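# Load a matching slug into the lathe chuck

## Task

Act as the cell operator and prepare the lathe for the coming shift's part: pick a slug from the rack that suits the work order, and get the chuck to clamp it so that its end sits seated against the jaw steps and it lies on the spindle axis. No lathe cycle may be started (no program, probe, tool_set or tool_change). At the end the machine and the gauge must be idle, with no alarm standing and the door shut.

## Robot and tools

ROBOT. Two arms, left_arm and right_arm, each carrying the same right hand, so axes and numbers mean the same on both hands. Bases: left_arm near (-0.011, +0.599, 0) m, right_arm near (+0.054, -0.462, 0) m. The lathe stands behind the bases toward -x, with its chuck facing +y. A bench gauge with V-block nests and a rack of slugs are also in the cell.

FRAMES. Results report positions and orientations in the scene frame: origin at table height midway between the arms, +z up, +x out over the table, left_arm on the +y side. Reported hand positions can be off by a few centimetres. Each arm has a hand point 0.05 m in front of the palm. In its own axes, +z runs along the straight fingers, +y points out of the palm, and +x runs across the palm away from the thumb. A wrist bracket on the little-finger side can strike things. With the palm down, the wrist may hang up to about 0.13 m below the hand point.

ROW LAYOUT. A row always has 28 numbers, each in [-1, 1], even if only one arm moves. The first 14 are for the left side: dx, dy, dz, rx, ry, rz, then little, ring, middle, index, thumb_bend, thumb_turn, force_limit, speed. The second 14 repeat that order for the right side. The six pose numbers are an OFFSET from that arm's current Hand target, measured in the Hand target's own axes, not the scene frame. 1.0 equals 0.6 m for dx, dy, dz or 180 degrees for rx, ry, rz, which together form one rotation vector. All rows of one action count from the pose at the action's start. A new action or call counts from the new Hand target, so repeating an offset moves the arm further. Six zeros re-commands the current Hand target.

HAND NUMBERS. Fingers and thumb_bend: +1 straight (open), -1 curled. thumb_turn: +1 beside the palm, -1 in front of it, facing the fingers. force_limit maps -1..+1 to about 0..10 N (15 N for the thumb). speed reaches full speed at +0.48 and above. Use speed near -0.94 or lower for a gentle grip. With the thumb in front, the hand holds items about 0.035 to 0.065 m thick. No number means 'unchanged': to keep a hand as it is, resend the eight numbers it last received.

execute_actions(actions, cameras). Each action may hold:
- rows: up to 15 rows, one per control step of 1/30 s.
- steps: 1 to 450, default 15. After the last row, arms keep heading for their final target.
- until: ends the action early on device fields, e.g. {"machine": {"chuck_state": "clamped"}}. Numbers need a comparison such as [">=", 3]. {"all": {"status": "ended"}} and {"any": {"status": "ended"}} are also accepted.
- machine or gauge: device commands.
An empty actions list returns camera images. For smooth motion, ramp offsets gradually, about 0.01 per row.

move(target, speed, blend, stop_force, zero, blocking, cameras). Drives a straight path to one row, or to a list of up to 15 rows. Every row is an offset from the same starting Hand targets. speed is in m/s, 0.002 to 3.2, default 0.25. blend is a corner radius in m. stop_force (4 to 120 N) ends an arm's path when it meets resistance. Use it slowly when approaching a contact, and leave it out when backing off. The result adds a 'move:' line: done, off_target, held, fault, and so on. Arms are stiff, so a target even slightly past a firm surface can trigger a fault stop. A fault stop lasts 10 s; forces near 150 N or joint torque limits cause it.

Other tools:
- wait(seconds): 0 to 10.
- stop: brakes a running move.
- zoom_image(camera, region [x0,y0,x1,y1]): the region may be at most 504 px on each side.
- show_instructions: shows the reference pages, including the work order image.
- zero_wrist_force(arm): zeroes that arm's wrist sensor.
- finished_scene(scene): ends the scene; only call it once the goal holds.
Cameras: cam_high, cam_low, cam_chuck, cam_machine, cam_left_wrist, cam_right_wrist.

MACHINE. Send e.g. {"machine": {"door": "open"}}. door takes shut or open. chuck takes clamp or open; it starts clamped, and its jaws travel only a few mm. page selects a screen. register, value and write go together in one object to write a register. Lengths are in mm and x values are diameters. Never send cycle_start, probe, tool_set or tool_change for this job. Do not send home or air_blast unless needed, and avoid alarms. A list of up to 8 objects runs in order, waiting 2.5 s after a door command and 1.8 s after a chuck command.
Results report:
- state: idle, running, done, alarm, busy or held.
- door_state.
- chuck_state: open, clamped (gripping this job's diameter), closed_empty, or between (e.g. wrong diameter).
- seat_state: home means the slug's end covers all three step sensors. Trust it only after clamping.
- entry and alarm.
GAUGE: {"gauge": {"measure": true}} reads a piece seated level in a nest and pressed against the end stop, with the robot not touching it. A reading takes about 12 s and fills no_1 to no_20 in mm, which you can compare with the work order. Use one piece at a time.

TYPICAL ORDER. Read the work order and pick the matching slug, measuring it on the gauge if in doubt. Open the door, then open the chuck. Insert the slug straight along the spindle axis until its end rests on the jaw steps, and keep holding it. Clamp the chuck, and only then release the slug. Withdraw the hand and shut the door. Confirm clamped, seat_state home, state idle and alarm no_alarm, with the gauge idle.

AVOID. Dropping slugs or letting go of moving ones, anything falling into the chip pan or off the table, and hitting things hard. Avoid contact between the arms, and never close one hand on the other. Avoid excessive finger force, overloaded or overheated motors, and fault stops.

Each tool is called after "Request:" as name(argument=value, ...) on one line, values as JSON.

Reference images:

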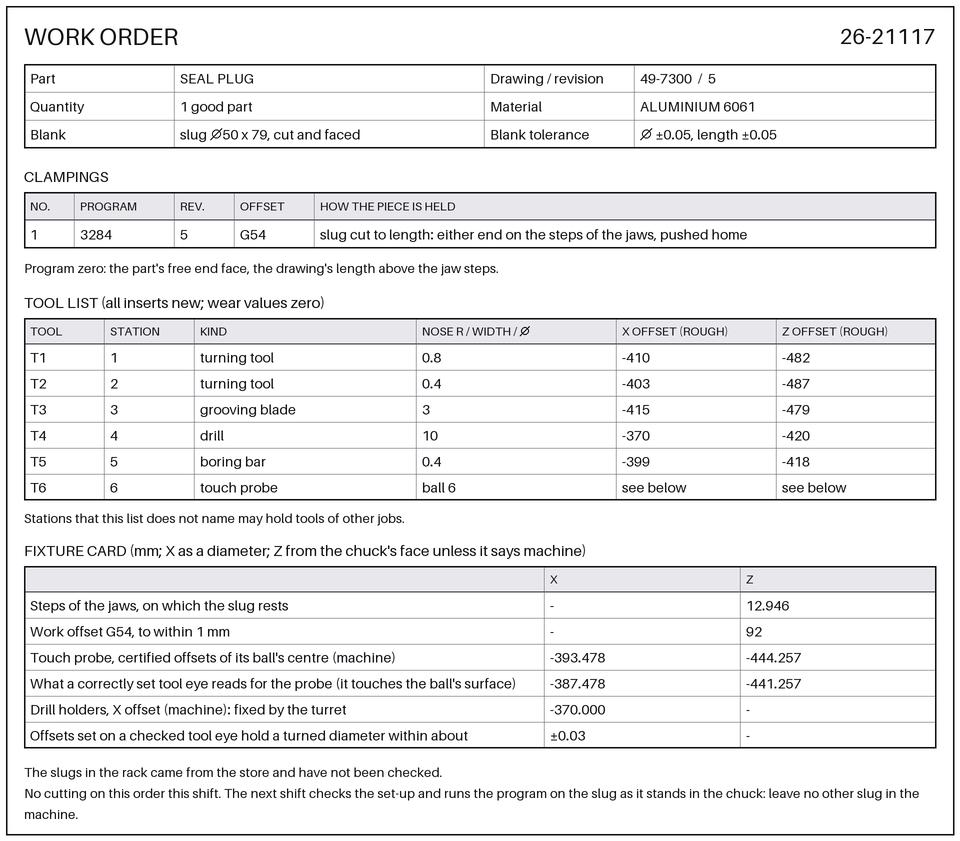

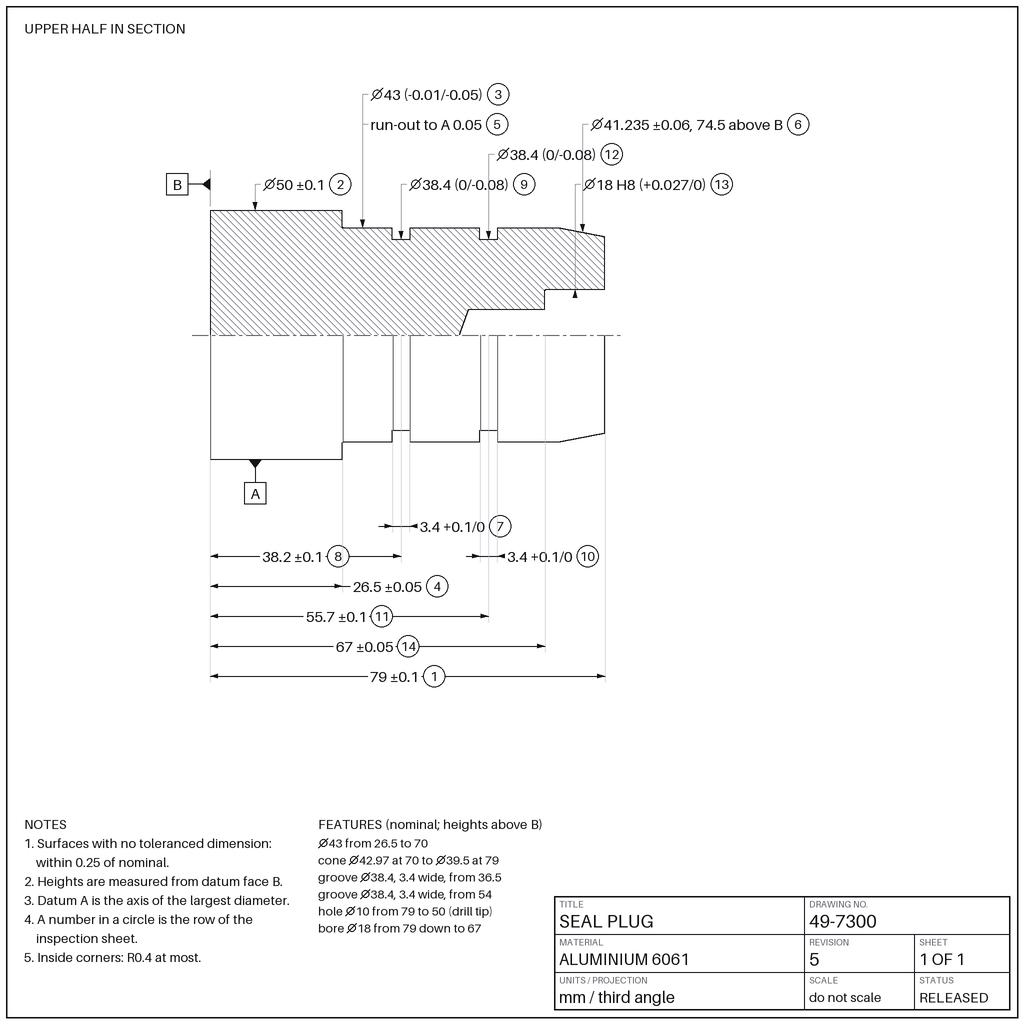

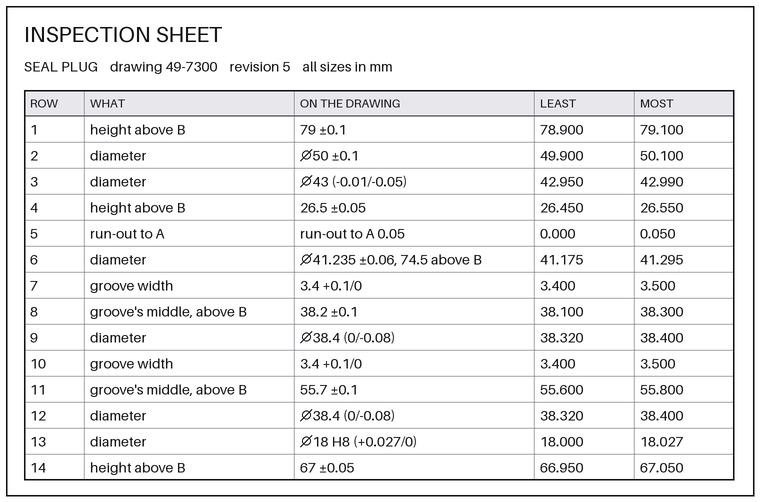

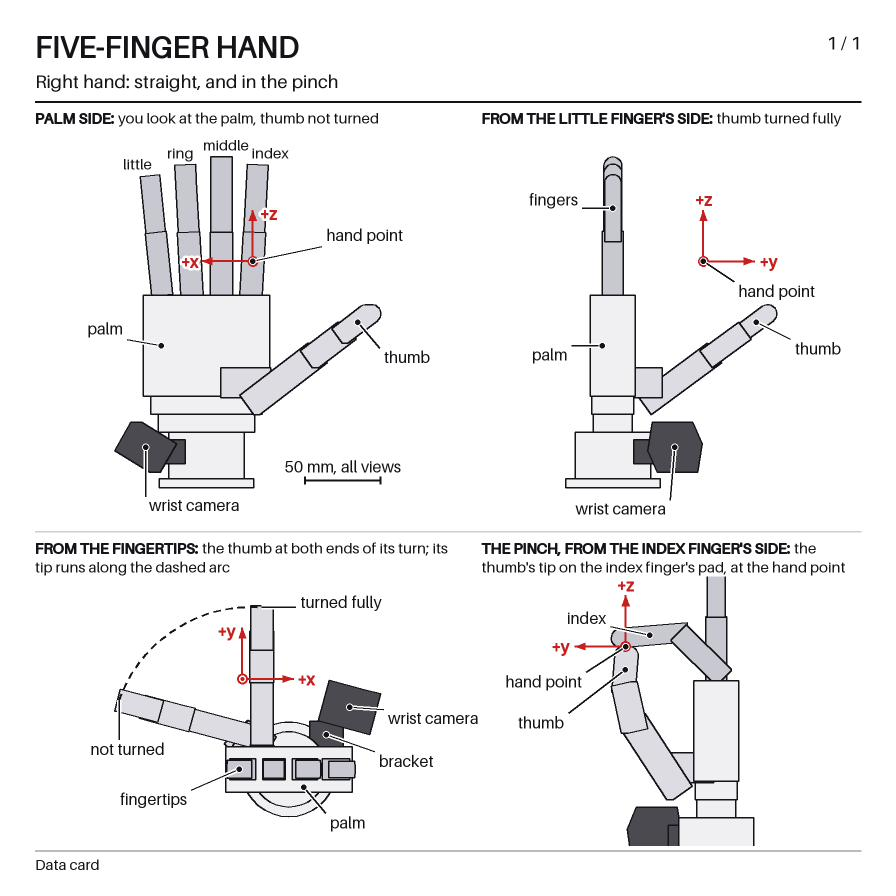

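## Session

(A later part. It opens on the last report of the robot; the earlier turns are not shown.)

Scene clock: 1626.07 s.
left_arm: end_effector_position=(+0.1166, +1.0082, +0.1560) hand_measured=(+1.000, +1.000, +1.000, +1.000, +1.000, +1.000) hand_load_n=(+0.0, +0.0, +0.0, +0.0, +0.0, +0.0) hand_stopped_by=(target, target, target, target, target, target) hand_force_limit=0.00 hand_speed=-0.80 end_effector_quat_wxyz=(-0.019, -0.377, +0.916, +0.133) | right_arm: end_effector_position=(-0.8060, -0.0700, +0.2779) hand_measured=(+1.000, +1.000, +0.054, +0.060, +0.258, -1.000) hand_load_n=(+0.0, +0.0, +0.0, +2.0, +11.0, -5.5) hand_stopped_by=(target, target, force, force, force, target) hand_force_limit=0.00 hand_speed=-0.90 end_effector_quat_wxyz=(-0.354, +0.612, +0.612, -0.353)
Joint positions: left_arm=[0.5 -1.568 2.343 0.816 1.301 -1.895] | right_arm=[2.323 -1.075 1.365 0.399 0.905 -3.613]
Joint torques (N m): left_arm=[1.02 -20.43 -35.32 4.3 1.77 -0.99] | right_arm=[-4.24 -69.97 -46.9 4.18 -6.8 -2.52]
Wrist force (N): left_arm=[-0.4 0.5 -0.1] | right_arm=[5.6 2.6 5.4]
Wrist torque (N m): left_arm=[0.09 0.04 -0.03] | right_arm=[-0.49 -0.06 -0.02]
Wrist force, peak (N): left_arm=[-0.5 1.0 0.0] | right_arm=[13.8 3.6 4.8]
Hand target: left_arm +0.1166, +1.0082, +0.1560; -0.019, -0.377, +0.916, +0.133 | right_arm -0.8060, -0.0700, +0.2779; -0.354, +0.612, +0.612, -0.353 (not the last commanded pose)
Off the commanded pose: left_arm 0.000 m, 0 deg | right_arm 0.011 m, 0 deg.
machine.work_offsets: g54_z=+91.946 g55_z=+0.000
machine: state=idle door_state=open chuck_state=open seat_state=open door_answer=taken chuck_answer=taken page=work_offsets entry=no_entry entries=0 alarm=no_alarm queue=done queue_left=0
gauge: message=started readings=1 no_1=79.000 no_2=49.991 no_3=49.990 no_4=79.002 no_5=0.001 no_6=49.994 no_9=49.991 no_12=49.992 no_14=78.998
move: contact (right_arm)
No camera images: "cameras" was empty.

Request:
execute_actions(actions=[{"machine":{"chuck":"clamp"},"steps":75}], cameras=["cam_chuck","cam_machine"])

Request:
zoom_image(camera="cam_chuck", region=[350, 120, 500, 270])

Scene clock: 1634.40 s.
left_arm: end_effector_position=(+0.1166, +1.0082, +0.1560) hand_measured=(+1.000, +1.000, +1.000, +1.000, +1.000, +1.000) hand_load_n=(+0.0, +0.0, +0.0, +0.0, +0.0, +0.0) hand_stopped_by=(target, target, target, target, target, target) hand_force_limit=0.00 hand_speed=-0.80 end_effector_quat_wxyz=(-0.019, -0.377, +0.916, +0.133) | right_arm: end_effector_position=(-0.8060, -0.0700, +0.2779) hand_measured=(+1.000, +1.000, +0.054, +0.060, +0.258, -1.000) hand_load_n=(+0.0, +0.0, +0.0, +0.0, +11.5, -4.5) hand_stopped_by=(target, target, force, force, force, target) hand_force_limit=0.00 hand_speed=-0.90 end_effector_quat_wxyz=(-0.354, +0.612, +0.612, -0.353)
Joint positions: left_arm=[0.5 -1.568 2.343 0.816 1.301 -1.895] | right_arm=[2.323 -1.075 1.365 0.399 0.905 -3.613]
Joint torques (N m): left_arm=[1.9 -20.36 -35.13 4.27 1.78 -0.97] | right_arm=[22.08 -84.51 -43.23 -1.32 -8.06 -2.24]
Wrist force (N): left_arm=[-0.2 0.2 -0.1] | right_arm=[5.9 9.7 -5.2]
Wrist torque (N m): left_arm=[0.06 0.02 -0.02] | right_arm=[-0.34 0.06 0.07]
Wrist force, peak (N): left_arm=[-0.6 0.9 0.0] | right_arm=[9.0 9.9 -4.4]
Hand target: left_arm +0.1166, +1.0082, +0.1560; -0.019, -0.377, +0.916, +0.133 | right_arm -0.8060, -0.0700, +0.2779; -0.354, +0.612, +0.612, -0.353 (not the last commanded pose)
Off the commanded pose: left_arm 0.000 m, 0 deg | right_arm 0.011 m, 0 deg.
machine.work_offsets: g54_z=+91.946 g55_z=+0.000
machine: state=idle door_state=open chuck_state=clamped seat_state=home door_answer=taken chuck_answer=taken page=work_offsets entry=no_entry entries=0 alarm=no_alarm queue=done queue_left=0
gauge: message=started readings=1 no_1=79.000 no_2=49.991 no_3=49.990 no_4=79.002 no_5=0.001 no_6=49.994 no_9=49.991 no_12=49.992 no_14=78.998
Images, in order (width x height): cam_chuck 896x504, cam_machine 896x504.

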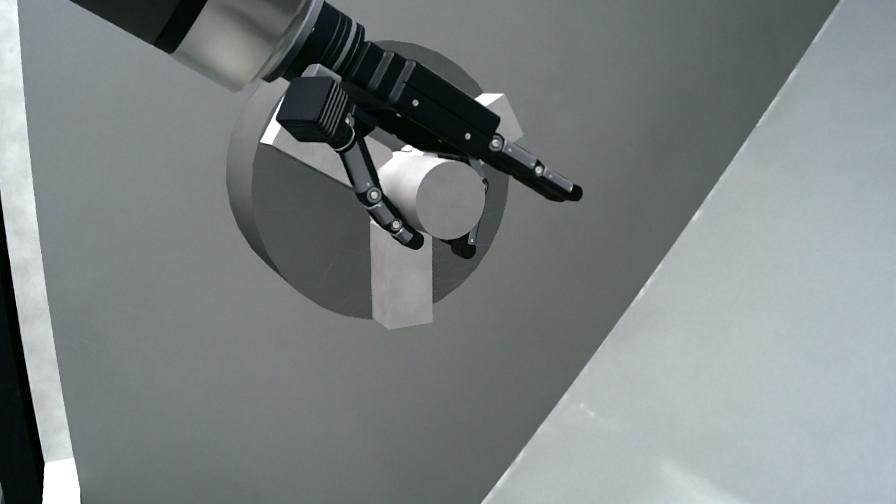

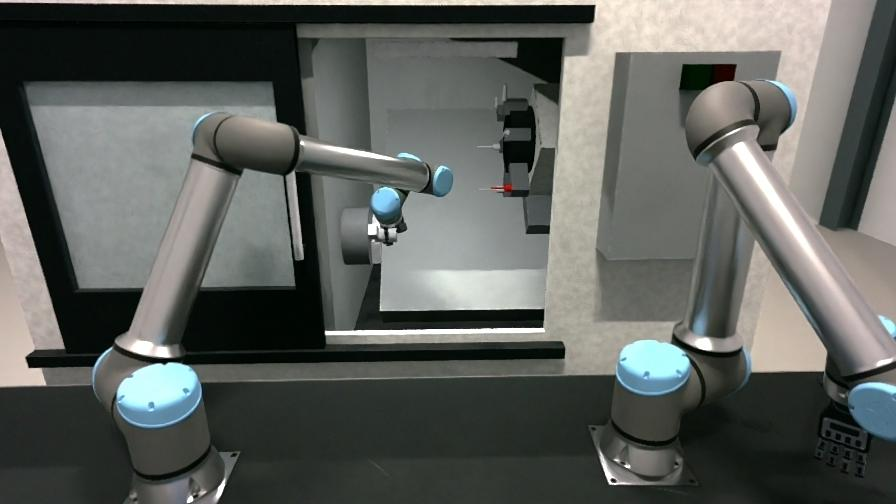

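Scaled by 3.360 from the camera's 896x504 image, which has a finer 1280x720 frame.

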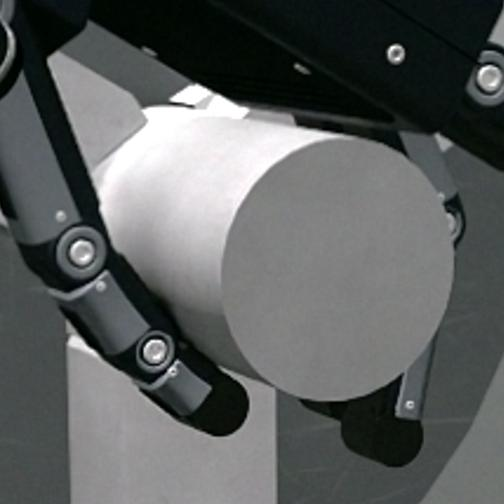

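Request:
move(target=[0,0,0,0,0,0,1,1,1,1,1,1,0,-0.8, 0,0,0,0,0,0,1,1,1,1,1,-1,0,-0.4], speed=0.03)

Request:
move(target=[[0,0,0,0,0,0,1,1,1,1,1,1,0,-0.8, 0.0133,-0.0866,-0.05,0,0,0,1,1,1,1,1,-1,0,-0.4],[0,0,0,0,0,0,1,1,1,1,1,1,0,-0.8, 0.1167,0.0,-0.8,0,0,0,1,1,1,1,1,-1,0,-0.4]], speed=[0.08,0.2], blend=[0.01,0], cameras=["cam_machine","cam_chuck"])

Request:
zoom_image(camera="cam_chuck", region=[220, 30, 540, 350])

Scene clock: 1656.53 s.
left_arm: end_effector_position=(+0.1166, +1.0082, +0.1560) hand_measured=(+1.000, +1.000, +1.000, +1.000, +1.000, +1.000) hand_load_n=(+0.0, +0.0, +0.0, +0.0, +0.0, +0.0) hand_stopped_by=(target, target, target, target, target, target) hand_force_limit=0.00 hand_speed=-0.80 end_effector_quat_wxyz=(-0.019, -0.377, +0.916, +0.133) | right_arm: end_effector_position=(-0.8060, -0.0700, +0.2779) hand_measured=(+1.000, +1.000, +1.000, +1.000, +1.000, -1.000) hand_load_n=(+0.0, +0.0, +0.0, +0.0, +0.0, +0.0) hand_stopped_by=(target, target, target, target, target, target) hand_force_limit=0.00 hand_speed=-0.40 end_effector_quat_wxyz=(-0.354, +0.612, +0.612, -0.353)
Joint positions: left_arm=[0.5 -1.568 2.343 0.816 1.301 -1.895] | right_arm=[2.323 -1.075 1.365 0.399 0.905 -3.613]
Joint torques (N m): left_arm=[1.64 -19.28 -35.33 4.25 1.75 -0.96] | right_arm=[-11.18 -82.1 -34.22 3.28 1.62 -1.2]
Wrist force (N): left_arm=[-0.2 0.6 -0.2] | right_arm=[-1.9 -2.7 4.1]
Wrist torque (N m): left_arm=[0.11 0.03 -0.01] | right_arm=[-0.55 0.05 -0.07]
Wrist force, peak (N): left_arm=[-0.7 0.8 -0.5] | right_arm=[6.2 9.9 -5.5]
Hand target: left_arm +0.1166, +1.0082, +0.1560; -0.019, -0.377, +0.916, +0.133 | right_arm -0.8060, -0.0700, +0.2779; -0.354, +0.612, +0.612, -0.353
Off the commanded pose: left_arm 0.000 m, 0 deg | right_arm 0.000 m, 0 deg.
machine.work_offsets: g54_z=+91.946 g55_z=+0.000
machine: state=idle door_state=open chuck_state=clamped seat_state=home door_answer=taken chuck_answer=taken page=work_offsets entry=no_entry entries=0 alarm=no_alarm queue=done queue_left=0
gauge: message=started readings=1 no_1=79.000 no_2=49.991 no_3=49.990 no_4=79.002 no_5=0.001 no_6=49.994 no_9=49.991 no_12=49.992 no_14=78.998
move: done

Scene clock: 1660.03 s.
left_arm: end_effector_position=(+0.1166, +1.0082, +0.1560) hand_measured=(+1.000, +1.000, +1.000, +1.000, +1.000, +1.000) hand_load_n=(+0.0, +0.0, +0.0, +0.0, +0.0, +0.0) hand_stopped_by=(target, target, target, target, target, target) hand_force_limit=0.00 hand_speed=-0.80 end_effector_quat_wxyz=(-0.019, -0.377, +0.916, +0.133) | right_arm: end_effector_position=(-0.3903, -0.0003, +0.5179) hand_measured=(+1.000, +1.000, +1.000, +1.000, +1.000, -1.000) hand_load_n=(+0.0, +0.0, +0.0, +0.0, +0.0, +0.0) hand_stopped_by=(target, target, target, target, target, target) hand_force_limit=0.00 hand_speed=-0.40 end_effector_quat_wxyz=(-0.354, +0.612, +0.612, -0.353)
Joint positions: left_arm=[0.5 -1.568 2.343 0.816 1.301 -1.895] | right_arm=[1.683 -1.459 1.561 1.236 0.539 -4.445]
Joint torques (N m): left_arm=[1.22 -20.73 -35.76 4.27 1.72 -1.11] | right_arm=[-10.41 -41.95 -45.14 5.8 0.59 -2.41]
Wrist force (N): left_arm=[-0.4 0.5 0.1] | right_arm=[-2.2 -2.9 4.1]
Wrist torque (N m): left_arm=[0.08 0.02 -0.02] | right_arm=[-0.57 0.11 0.17]
Wrist force, peak (N): left_arm=[-0.7 0.7 -0.2] | right_arm=[-2.3 -4.3 5.8]
Hand target: left_arm +0.1166, +1.0082, +0.1560; -0.019, -0.377, +0.916, +0.133 | right_arm -0.3903, -0.0003, +0.5179; -0.354, +0.612, +0.612, -0.353
Off the commanded pose: left_arm 0.000 m, 0 deg | right_arm 0.000 m, 0 deg.
machine.work_offsets: g54_z=+91.946 g55_z=+0.000
machine: state=idle door_state=open chuck_state=clamped seat_state=home door_answer=taken chuck_answer=taken page=work_offsets entry=no_entry entries=0 alarm=no_alarm queue=done queue_left=0
gauge: message=started readings=1 no_1=79.000 no_2=49.991 no_3=49.990 no_4=79.002 no_5=0.001 no_6=49.994 no_9=49.991 no_12=49.992 no_14=78.998
move: done
Images, in order (width x height): cam_chuck 896x504, cam_machine 896x504.

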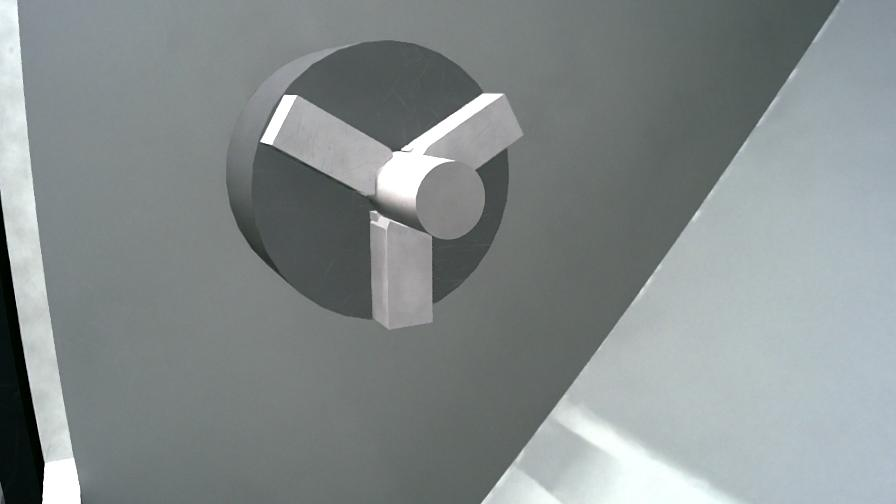

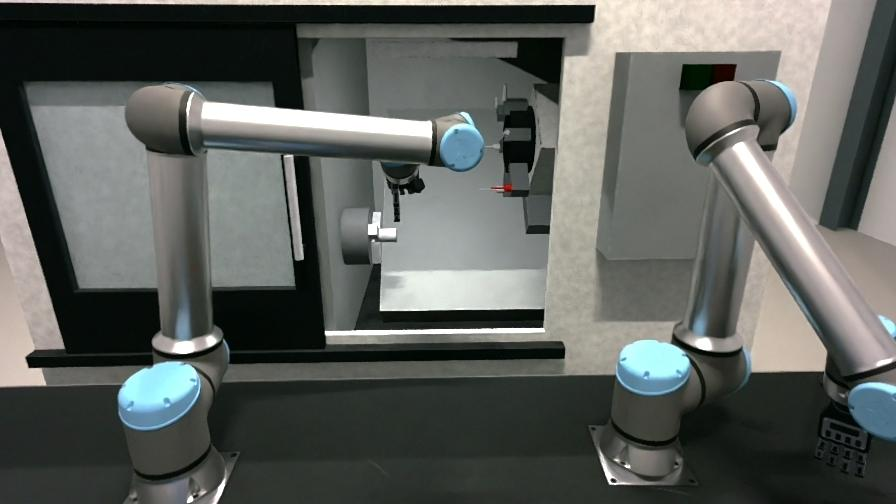

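Scaled by 1.575 from the camera's 896x504 image, which has a finer 1280x720 frame.

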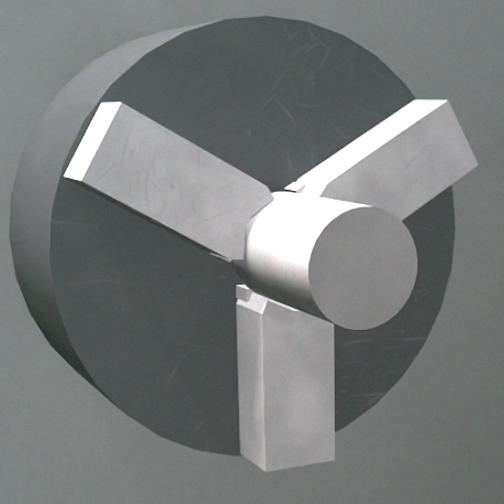

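Request:
move(target=[0,0,0,0,0,0,1,1,1,1,1,1,0,-0.8,0,0.25,-0.4333,0,0,0,1,1,1,1,1,-1,0,-0.4], speed=0.2, cameras=["cam_machine"])

Scene clock: 1703.90 s.
left_arm: end_effector_position=(+0.1166, +1.0082, +0.1560) hand_measured=(+1.000, +1.000, +1.000, +1.000, +1.000, +1.000) hand_load_n=(+0.0, +0.0, +0.0, +0.0, +0.0, +0.0) hand_stopped_by=(target, target, target, target, target, target) hand_force_limit=0.00 hand_speed=-0.80 end_effector_quat_wxyz=(-0.019, -0.377, +0.916, +0.133) | right_arm: end_effector_position=(-0.0902, -0.0004, +0.5180) hand_measured=(+1.000, +1.000, +1.000, +1.000, +1.000, -1.000) hand_load_n=(+0.0, +0.0, +0.0, +0.0, +0.0, +0.0) hand_stopped_by=(target, target, target, target, target, target) hand_force_limit=0.00 hand_speed=-0.40 end_effector_quat_wxyz=(-0.354, +0.612, +0.612, -0.353)
Joint positions: left_arm=[0.5 -1.568 2.343 0.816 1.301 -1.895] | right_arm=[1.073 -1.554 1.845 1.949 0.691 -5.511]
Joint torques (N m): left_arm=[0.93 -19.78 -34.83 4.36 1.7 -0.88] | right_arm=[-10.2 -23.38 -42.52 6.02 -0.2 -2.39]
Wrist force (N): left_arm=[-0.4 0.6 0.2] | right_arm=[-2.0 -2.7 4.4]
Wrist torque (N m): left_arm=[0.09 0.03 -0.02] | right_arm=[-0.56 0.02 0.18]
Wrist force, peak (N): left_arm=[-0.8 0.9 -0.1] | right_arm=[-2.0 -4.0 6.1]
Hand target: left_arm +0.1166, +1.0082, +0.1560; -0.019, -0.377, +0.916, +0.133 | right_arm -0.0901, -0.0004, +0.5180; -0.354, +0.612, +0.612, -0.353
Off the commanded pose: left_arm 0.000 m, 0 deg | right_arm 0.000 m, 0 deg.
machine.work_offsets: g54_z=+91.946 g55_z=+0.000
machine: state=idle door_state=open chuck_state=clamped seat_state=home door_answer=taken chuck_answer=taken page=work_offsets entry=no_entry entries=0 alarm=no_alarm queue=done queue_left=0
gauge: message=started readings=1 no_1=79.000 no_2=49.991 no_3=49.990 no_4=79.002 no_5=0.001 no_6=49.994 no_9=49.991 no_12=49.992 no_14=78.998
move: done
Images, in order (width x height): cam_machine 896x504.

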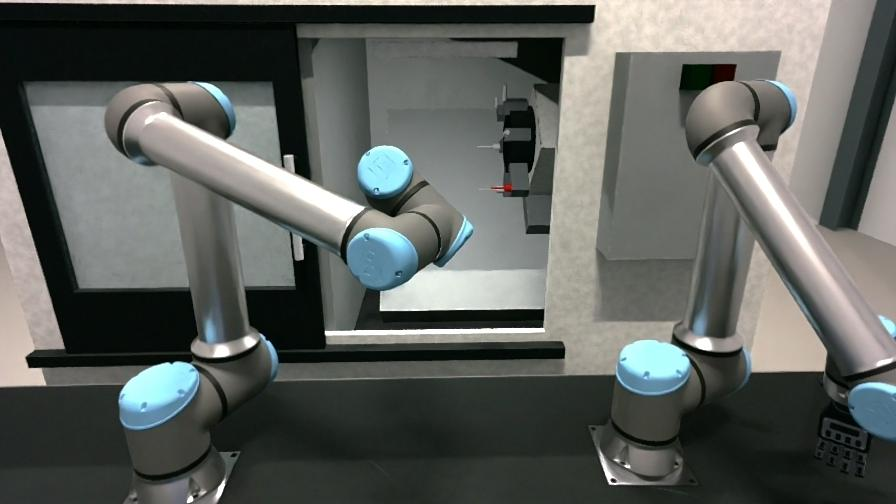

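Request:
execute_actions(actions=[{"machine":{"door":"shut"},"steps":150,"until":{"machine":{"door_state":"shut"}}}], cameras=["cam_chuck"])

Scene clock: 1708.80 s.
left_arm: end_effector_position=(+0.1166, +1.0082, +0.1560) hand_measured=(+1.000, +1.000, +1.000, +1.000, +1.000, +1.000) hand_load_n=(+0.0, +0.0, +0.0, +0.0, -0.5, +0.0) hand_stopped_by=(target, target, target, target, target, target) hand_force_limit=0.00 hand_speed=-0.80 end_effector_quat_wxyz=(-0.019, -0.377, +0.916, +0.133) | right_arm: end_effector_position=(-0.0901, -0.0004, +0.5180) hand_measured=(+1.000, +1.000, +1.000, +1.000, +1.000, -1.000) hand_load_n=(+0.0, +0.0, +0.0, +0.0, +0.0, +0.0) hand_stopped_by=(target, target, target, target, target, target) hand_force_limit=0.00 hand_speed=-0.40 end_effector_quat_wxyz=(-0.354, +0.612, +0.612, -0.353)
Joint positions: left_arm=[0.5 -1.568 2.343 0.816 1.301 -1.895] | right_arm=[1.072 -1.554 1.845 1.949 0.691 -5.511]
Joint torques (N m): left_arm=[1.82 -20.85 -35.14 4.41 1.7 -1.01] | right_arm=[-10.48 -22.52 -42.04 6.13 1.2 -2.24]
Wrist force (N): left_arm=[-0.3 0.4 -0.2] | right_arm=[-2.0 -2.9 4.4]
Wrist torque (N m): left_arm=[0.08 0.04 -0.02] | right_arm=[-0.59 0.01 0.18]
Wrist force, peak (N): left_arm=[-0.9 0.4 -0.6] | right_arm=[-2.2 -3.0 4.5]
Hand target: left_arm +0.1166, +1.0082, +0.1560; -0.019, -0.377, +0.916, +0.133 | right_arm -0.0901, -0.0004, +0.5180; -0.354, +0.612, +0.612, -0.353
Off the commanded pose: left_arm 0.000 m, 0 deg | right_arm 0.000 m, 0 deg.
machine.work_offsets: g54_z=+91.946 g55_z=+0.000
machine: state=idle door_state=shut chuck_state=clamped seat_state=home door_answer=taken chuck_answer=taken page=work_offsets entry=no_entry entries=0 alarm=no_alarm queue=running queue_left=0
gauge: message=started readings=1 no_1=79.000 no_2=49.991 no_3=49.990 no_4=79.002 no_5=0.001 no_6=49.994 no_9=49.991 no_12=49.992 no_14=78.998
Images, in order (width x height): cam_chuck 896x504.

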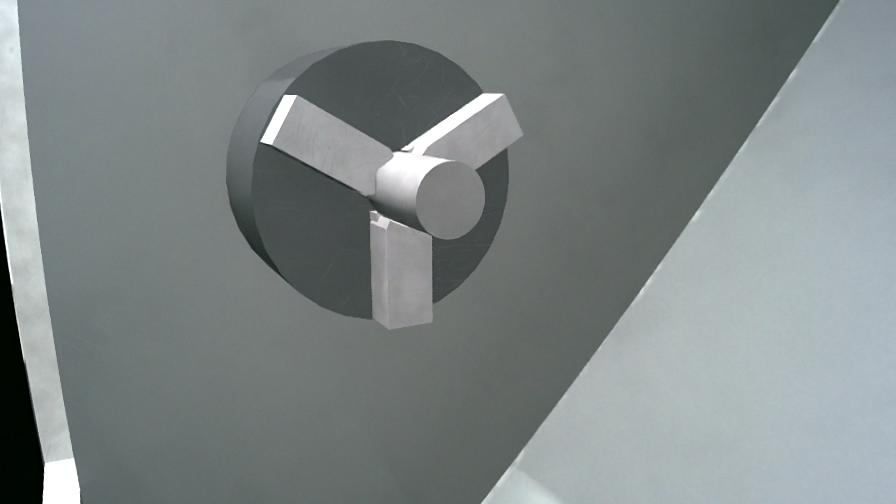

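Request:
finished_scene(scene=1)

The scene is finished: the task was done.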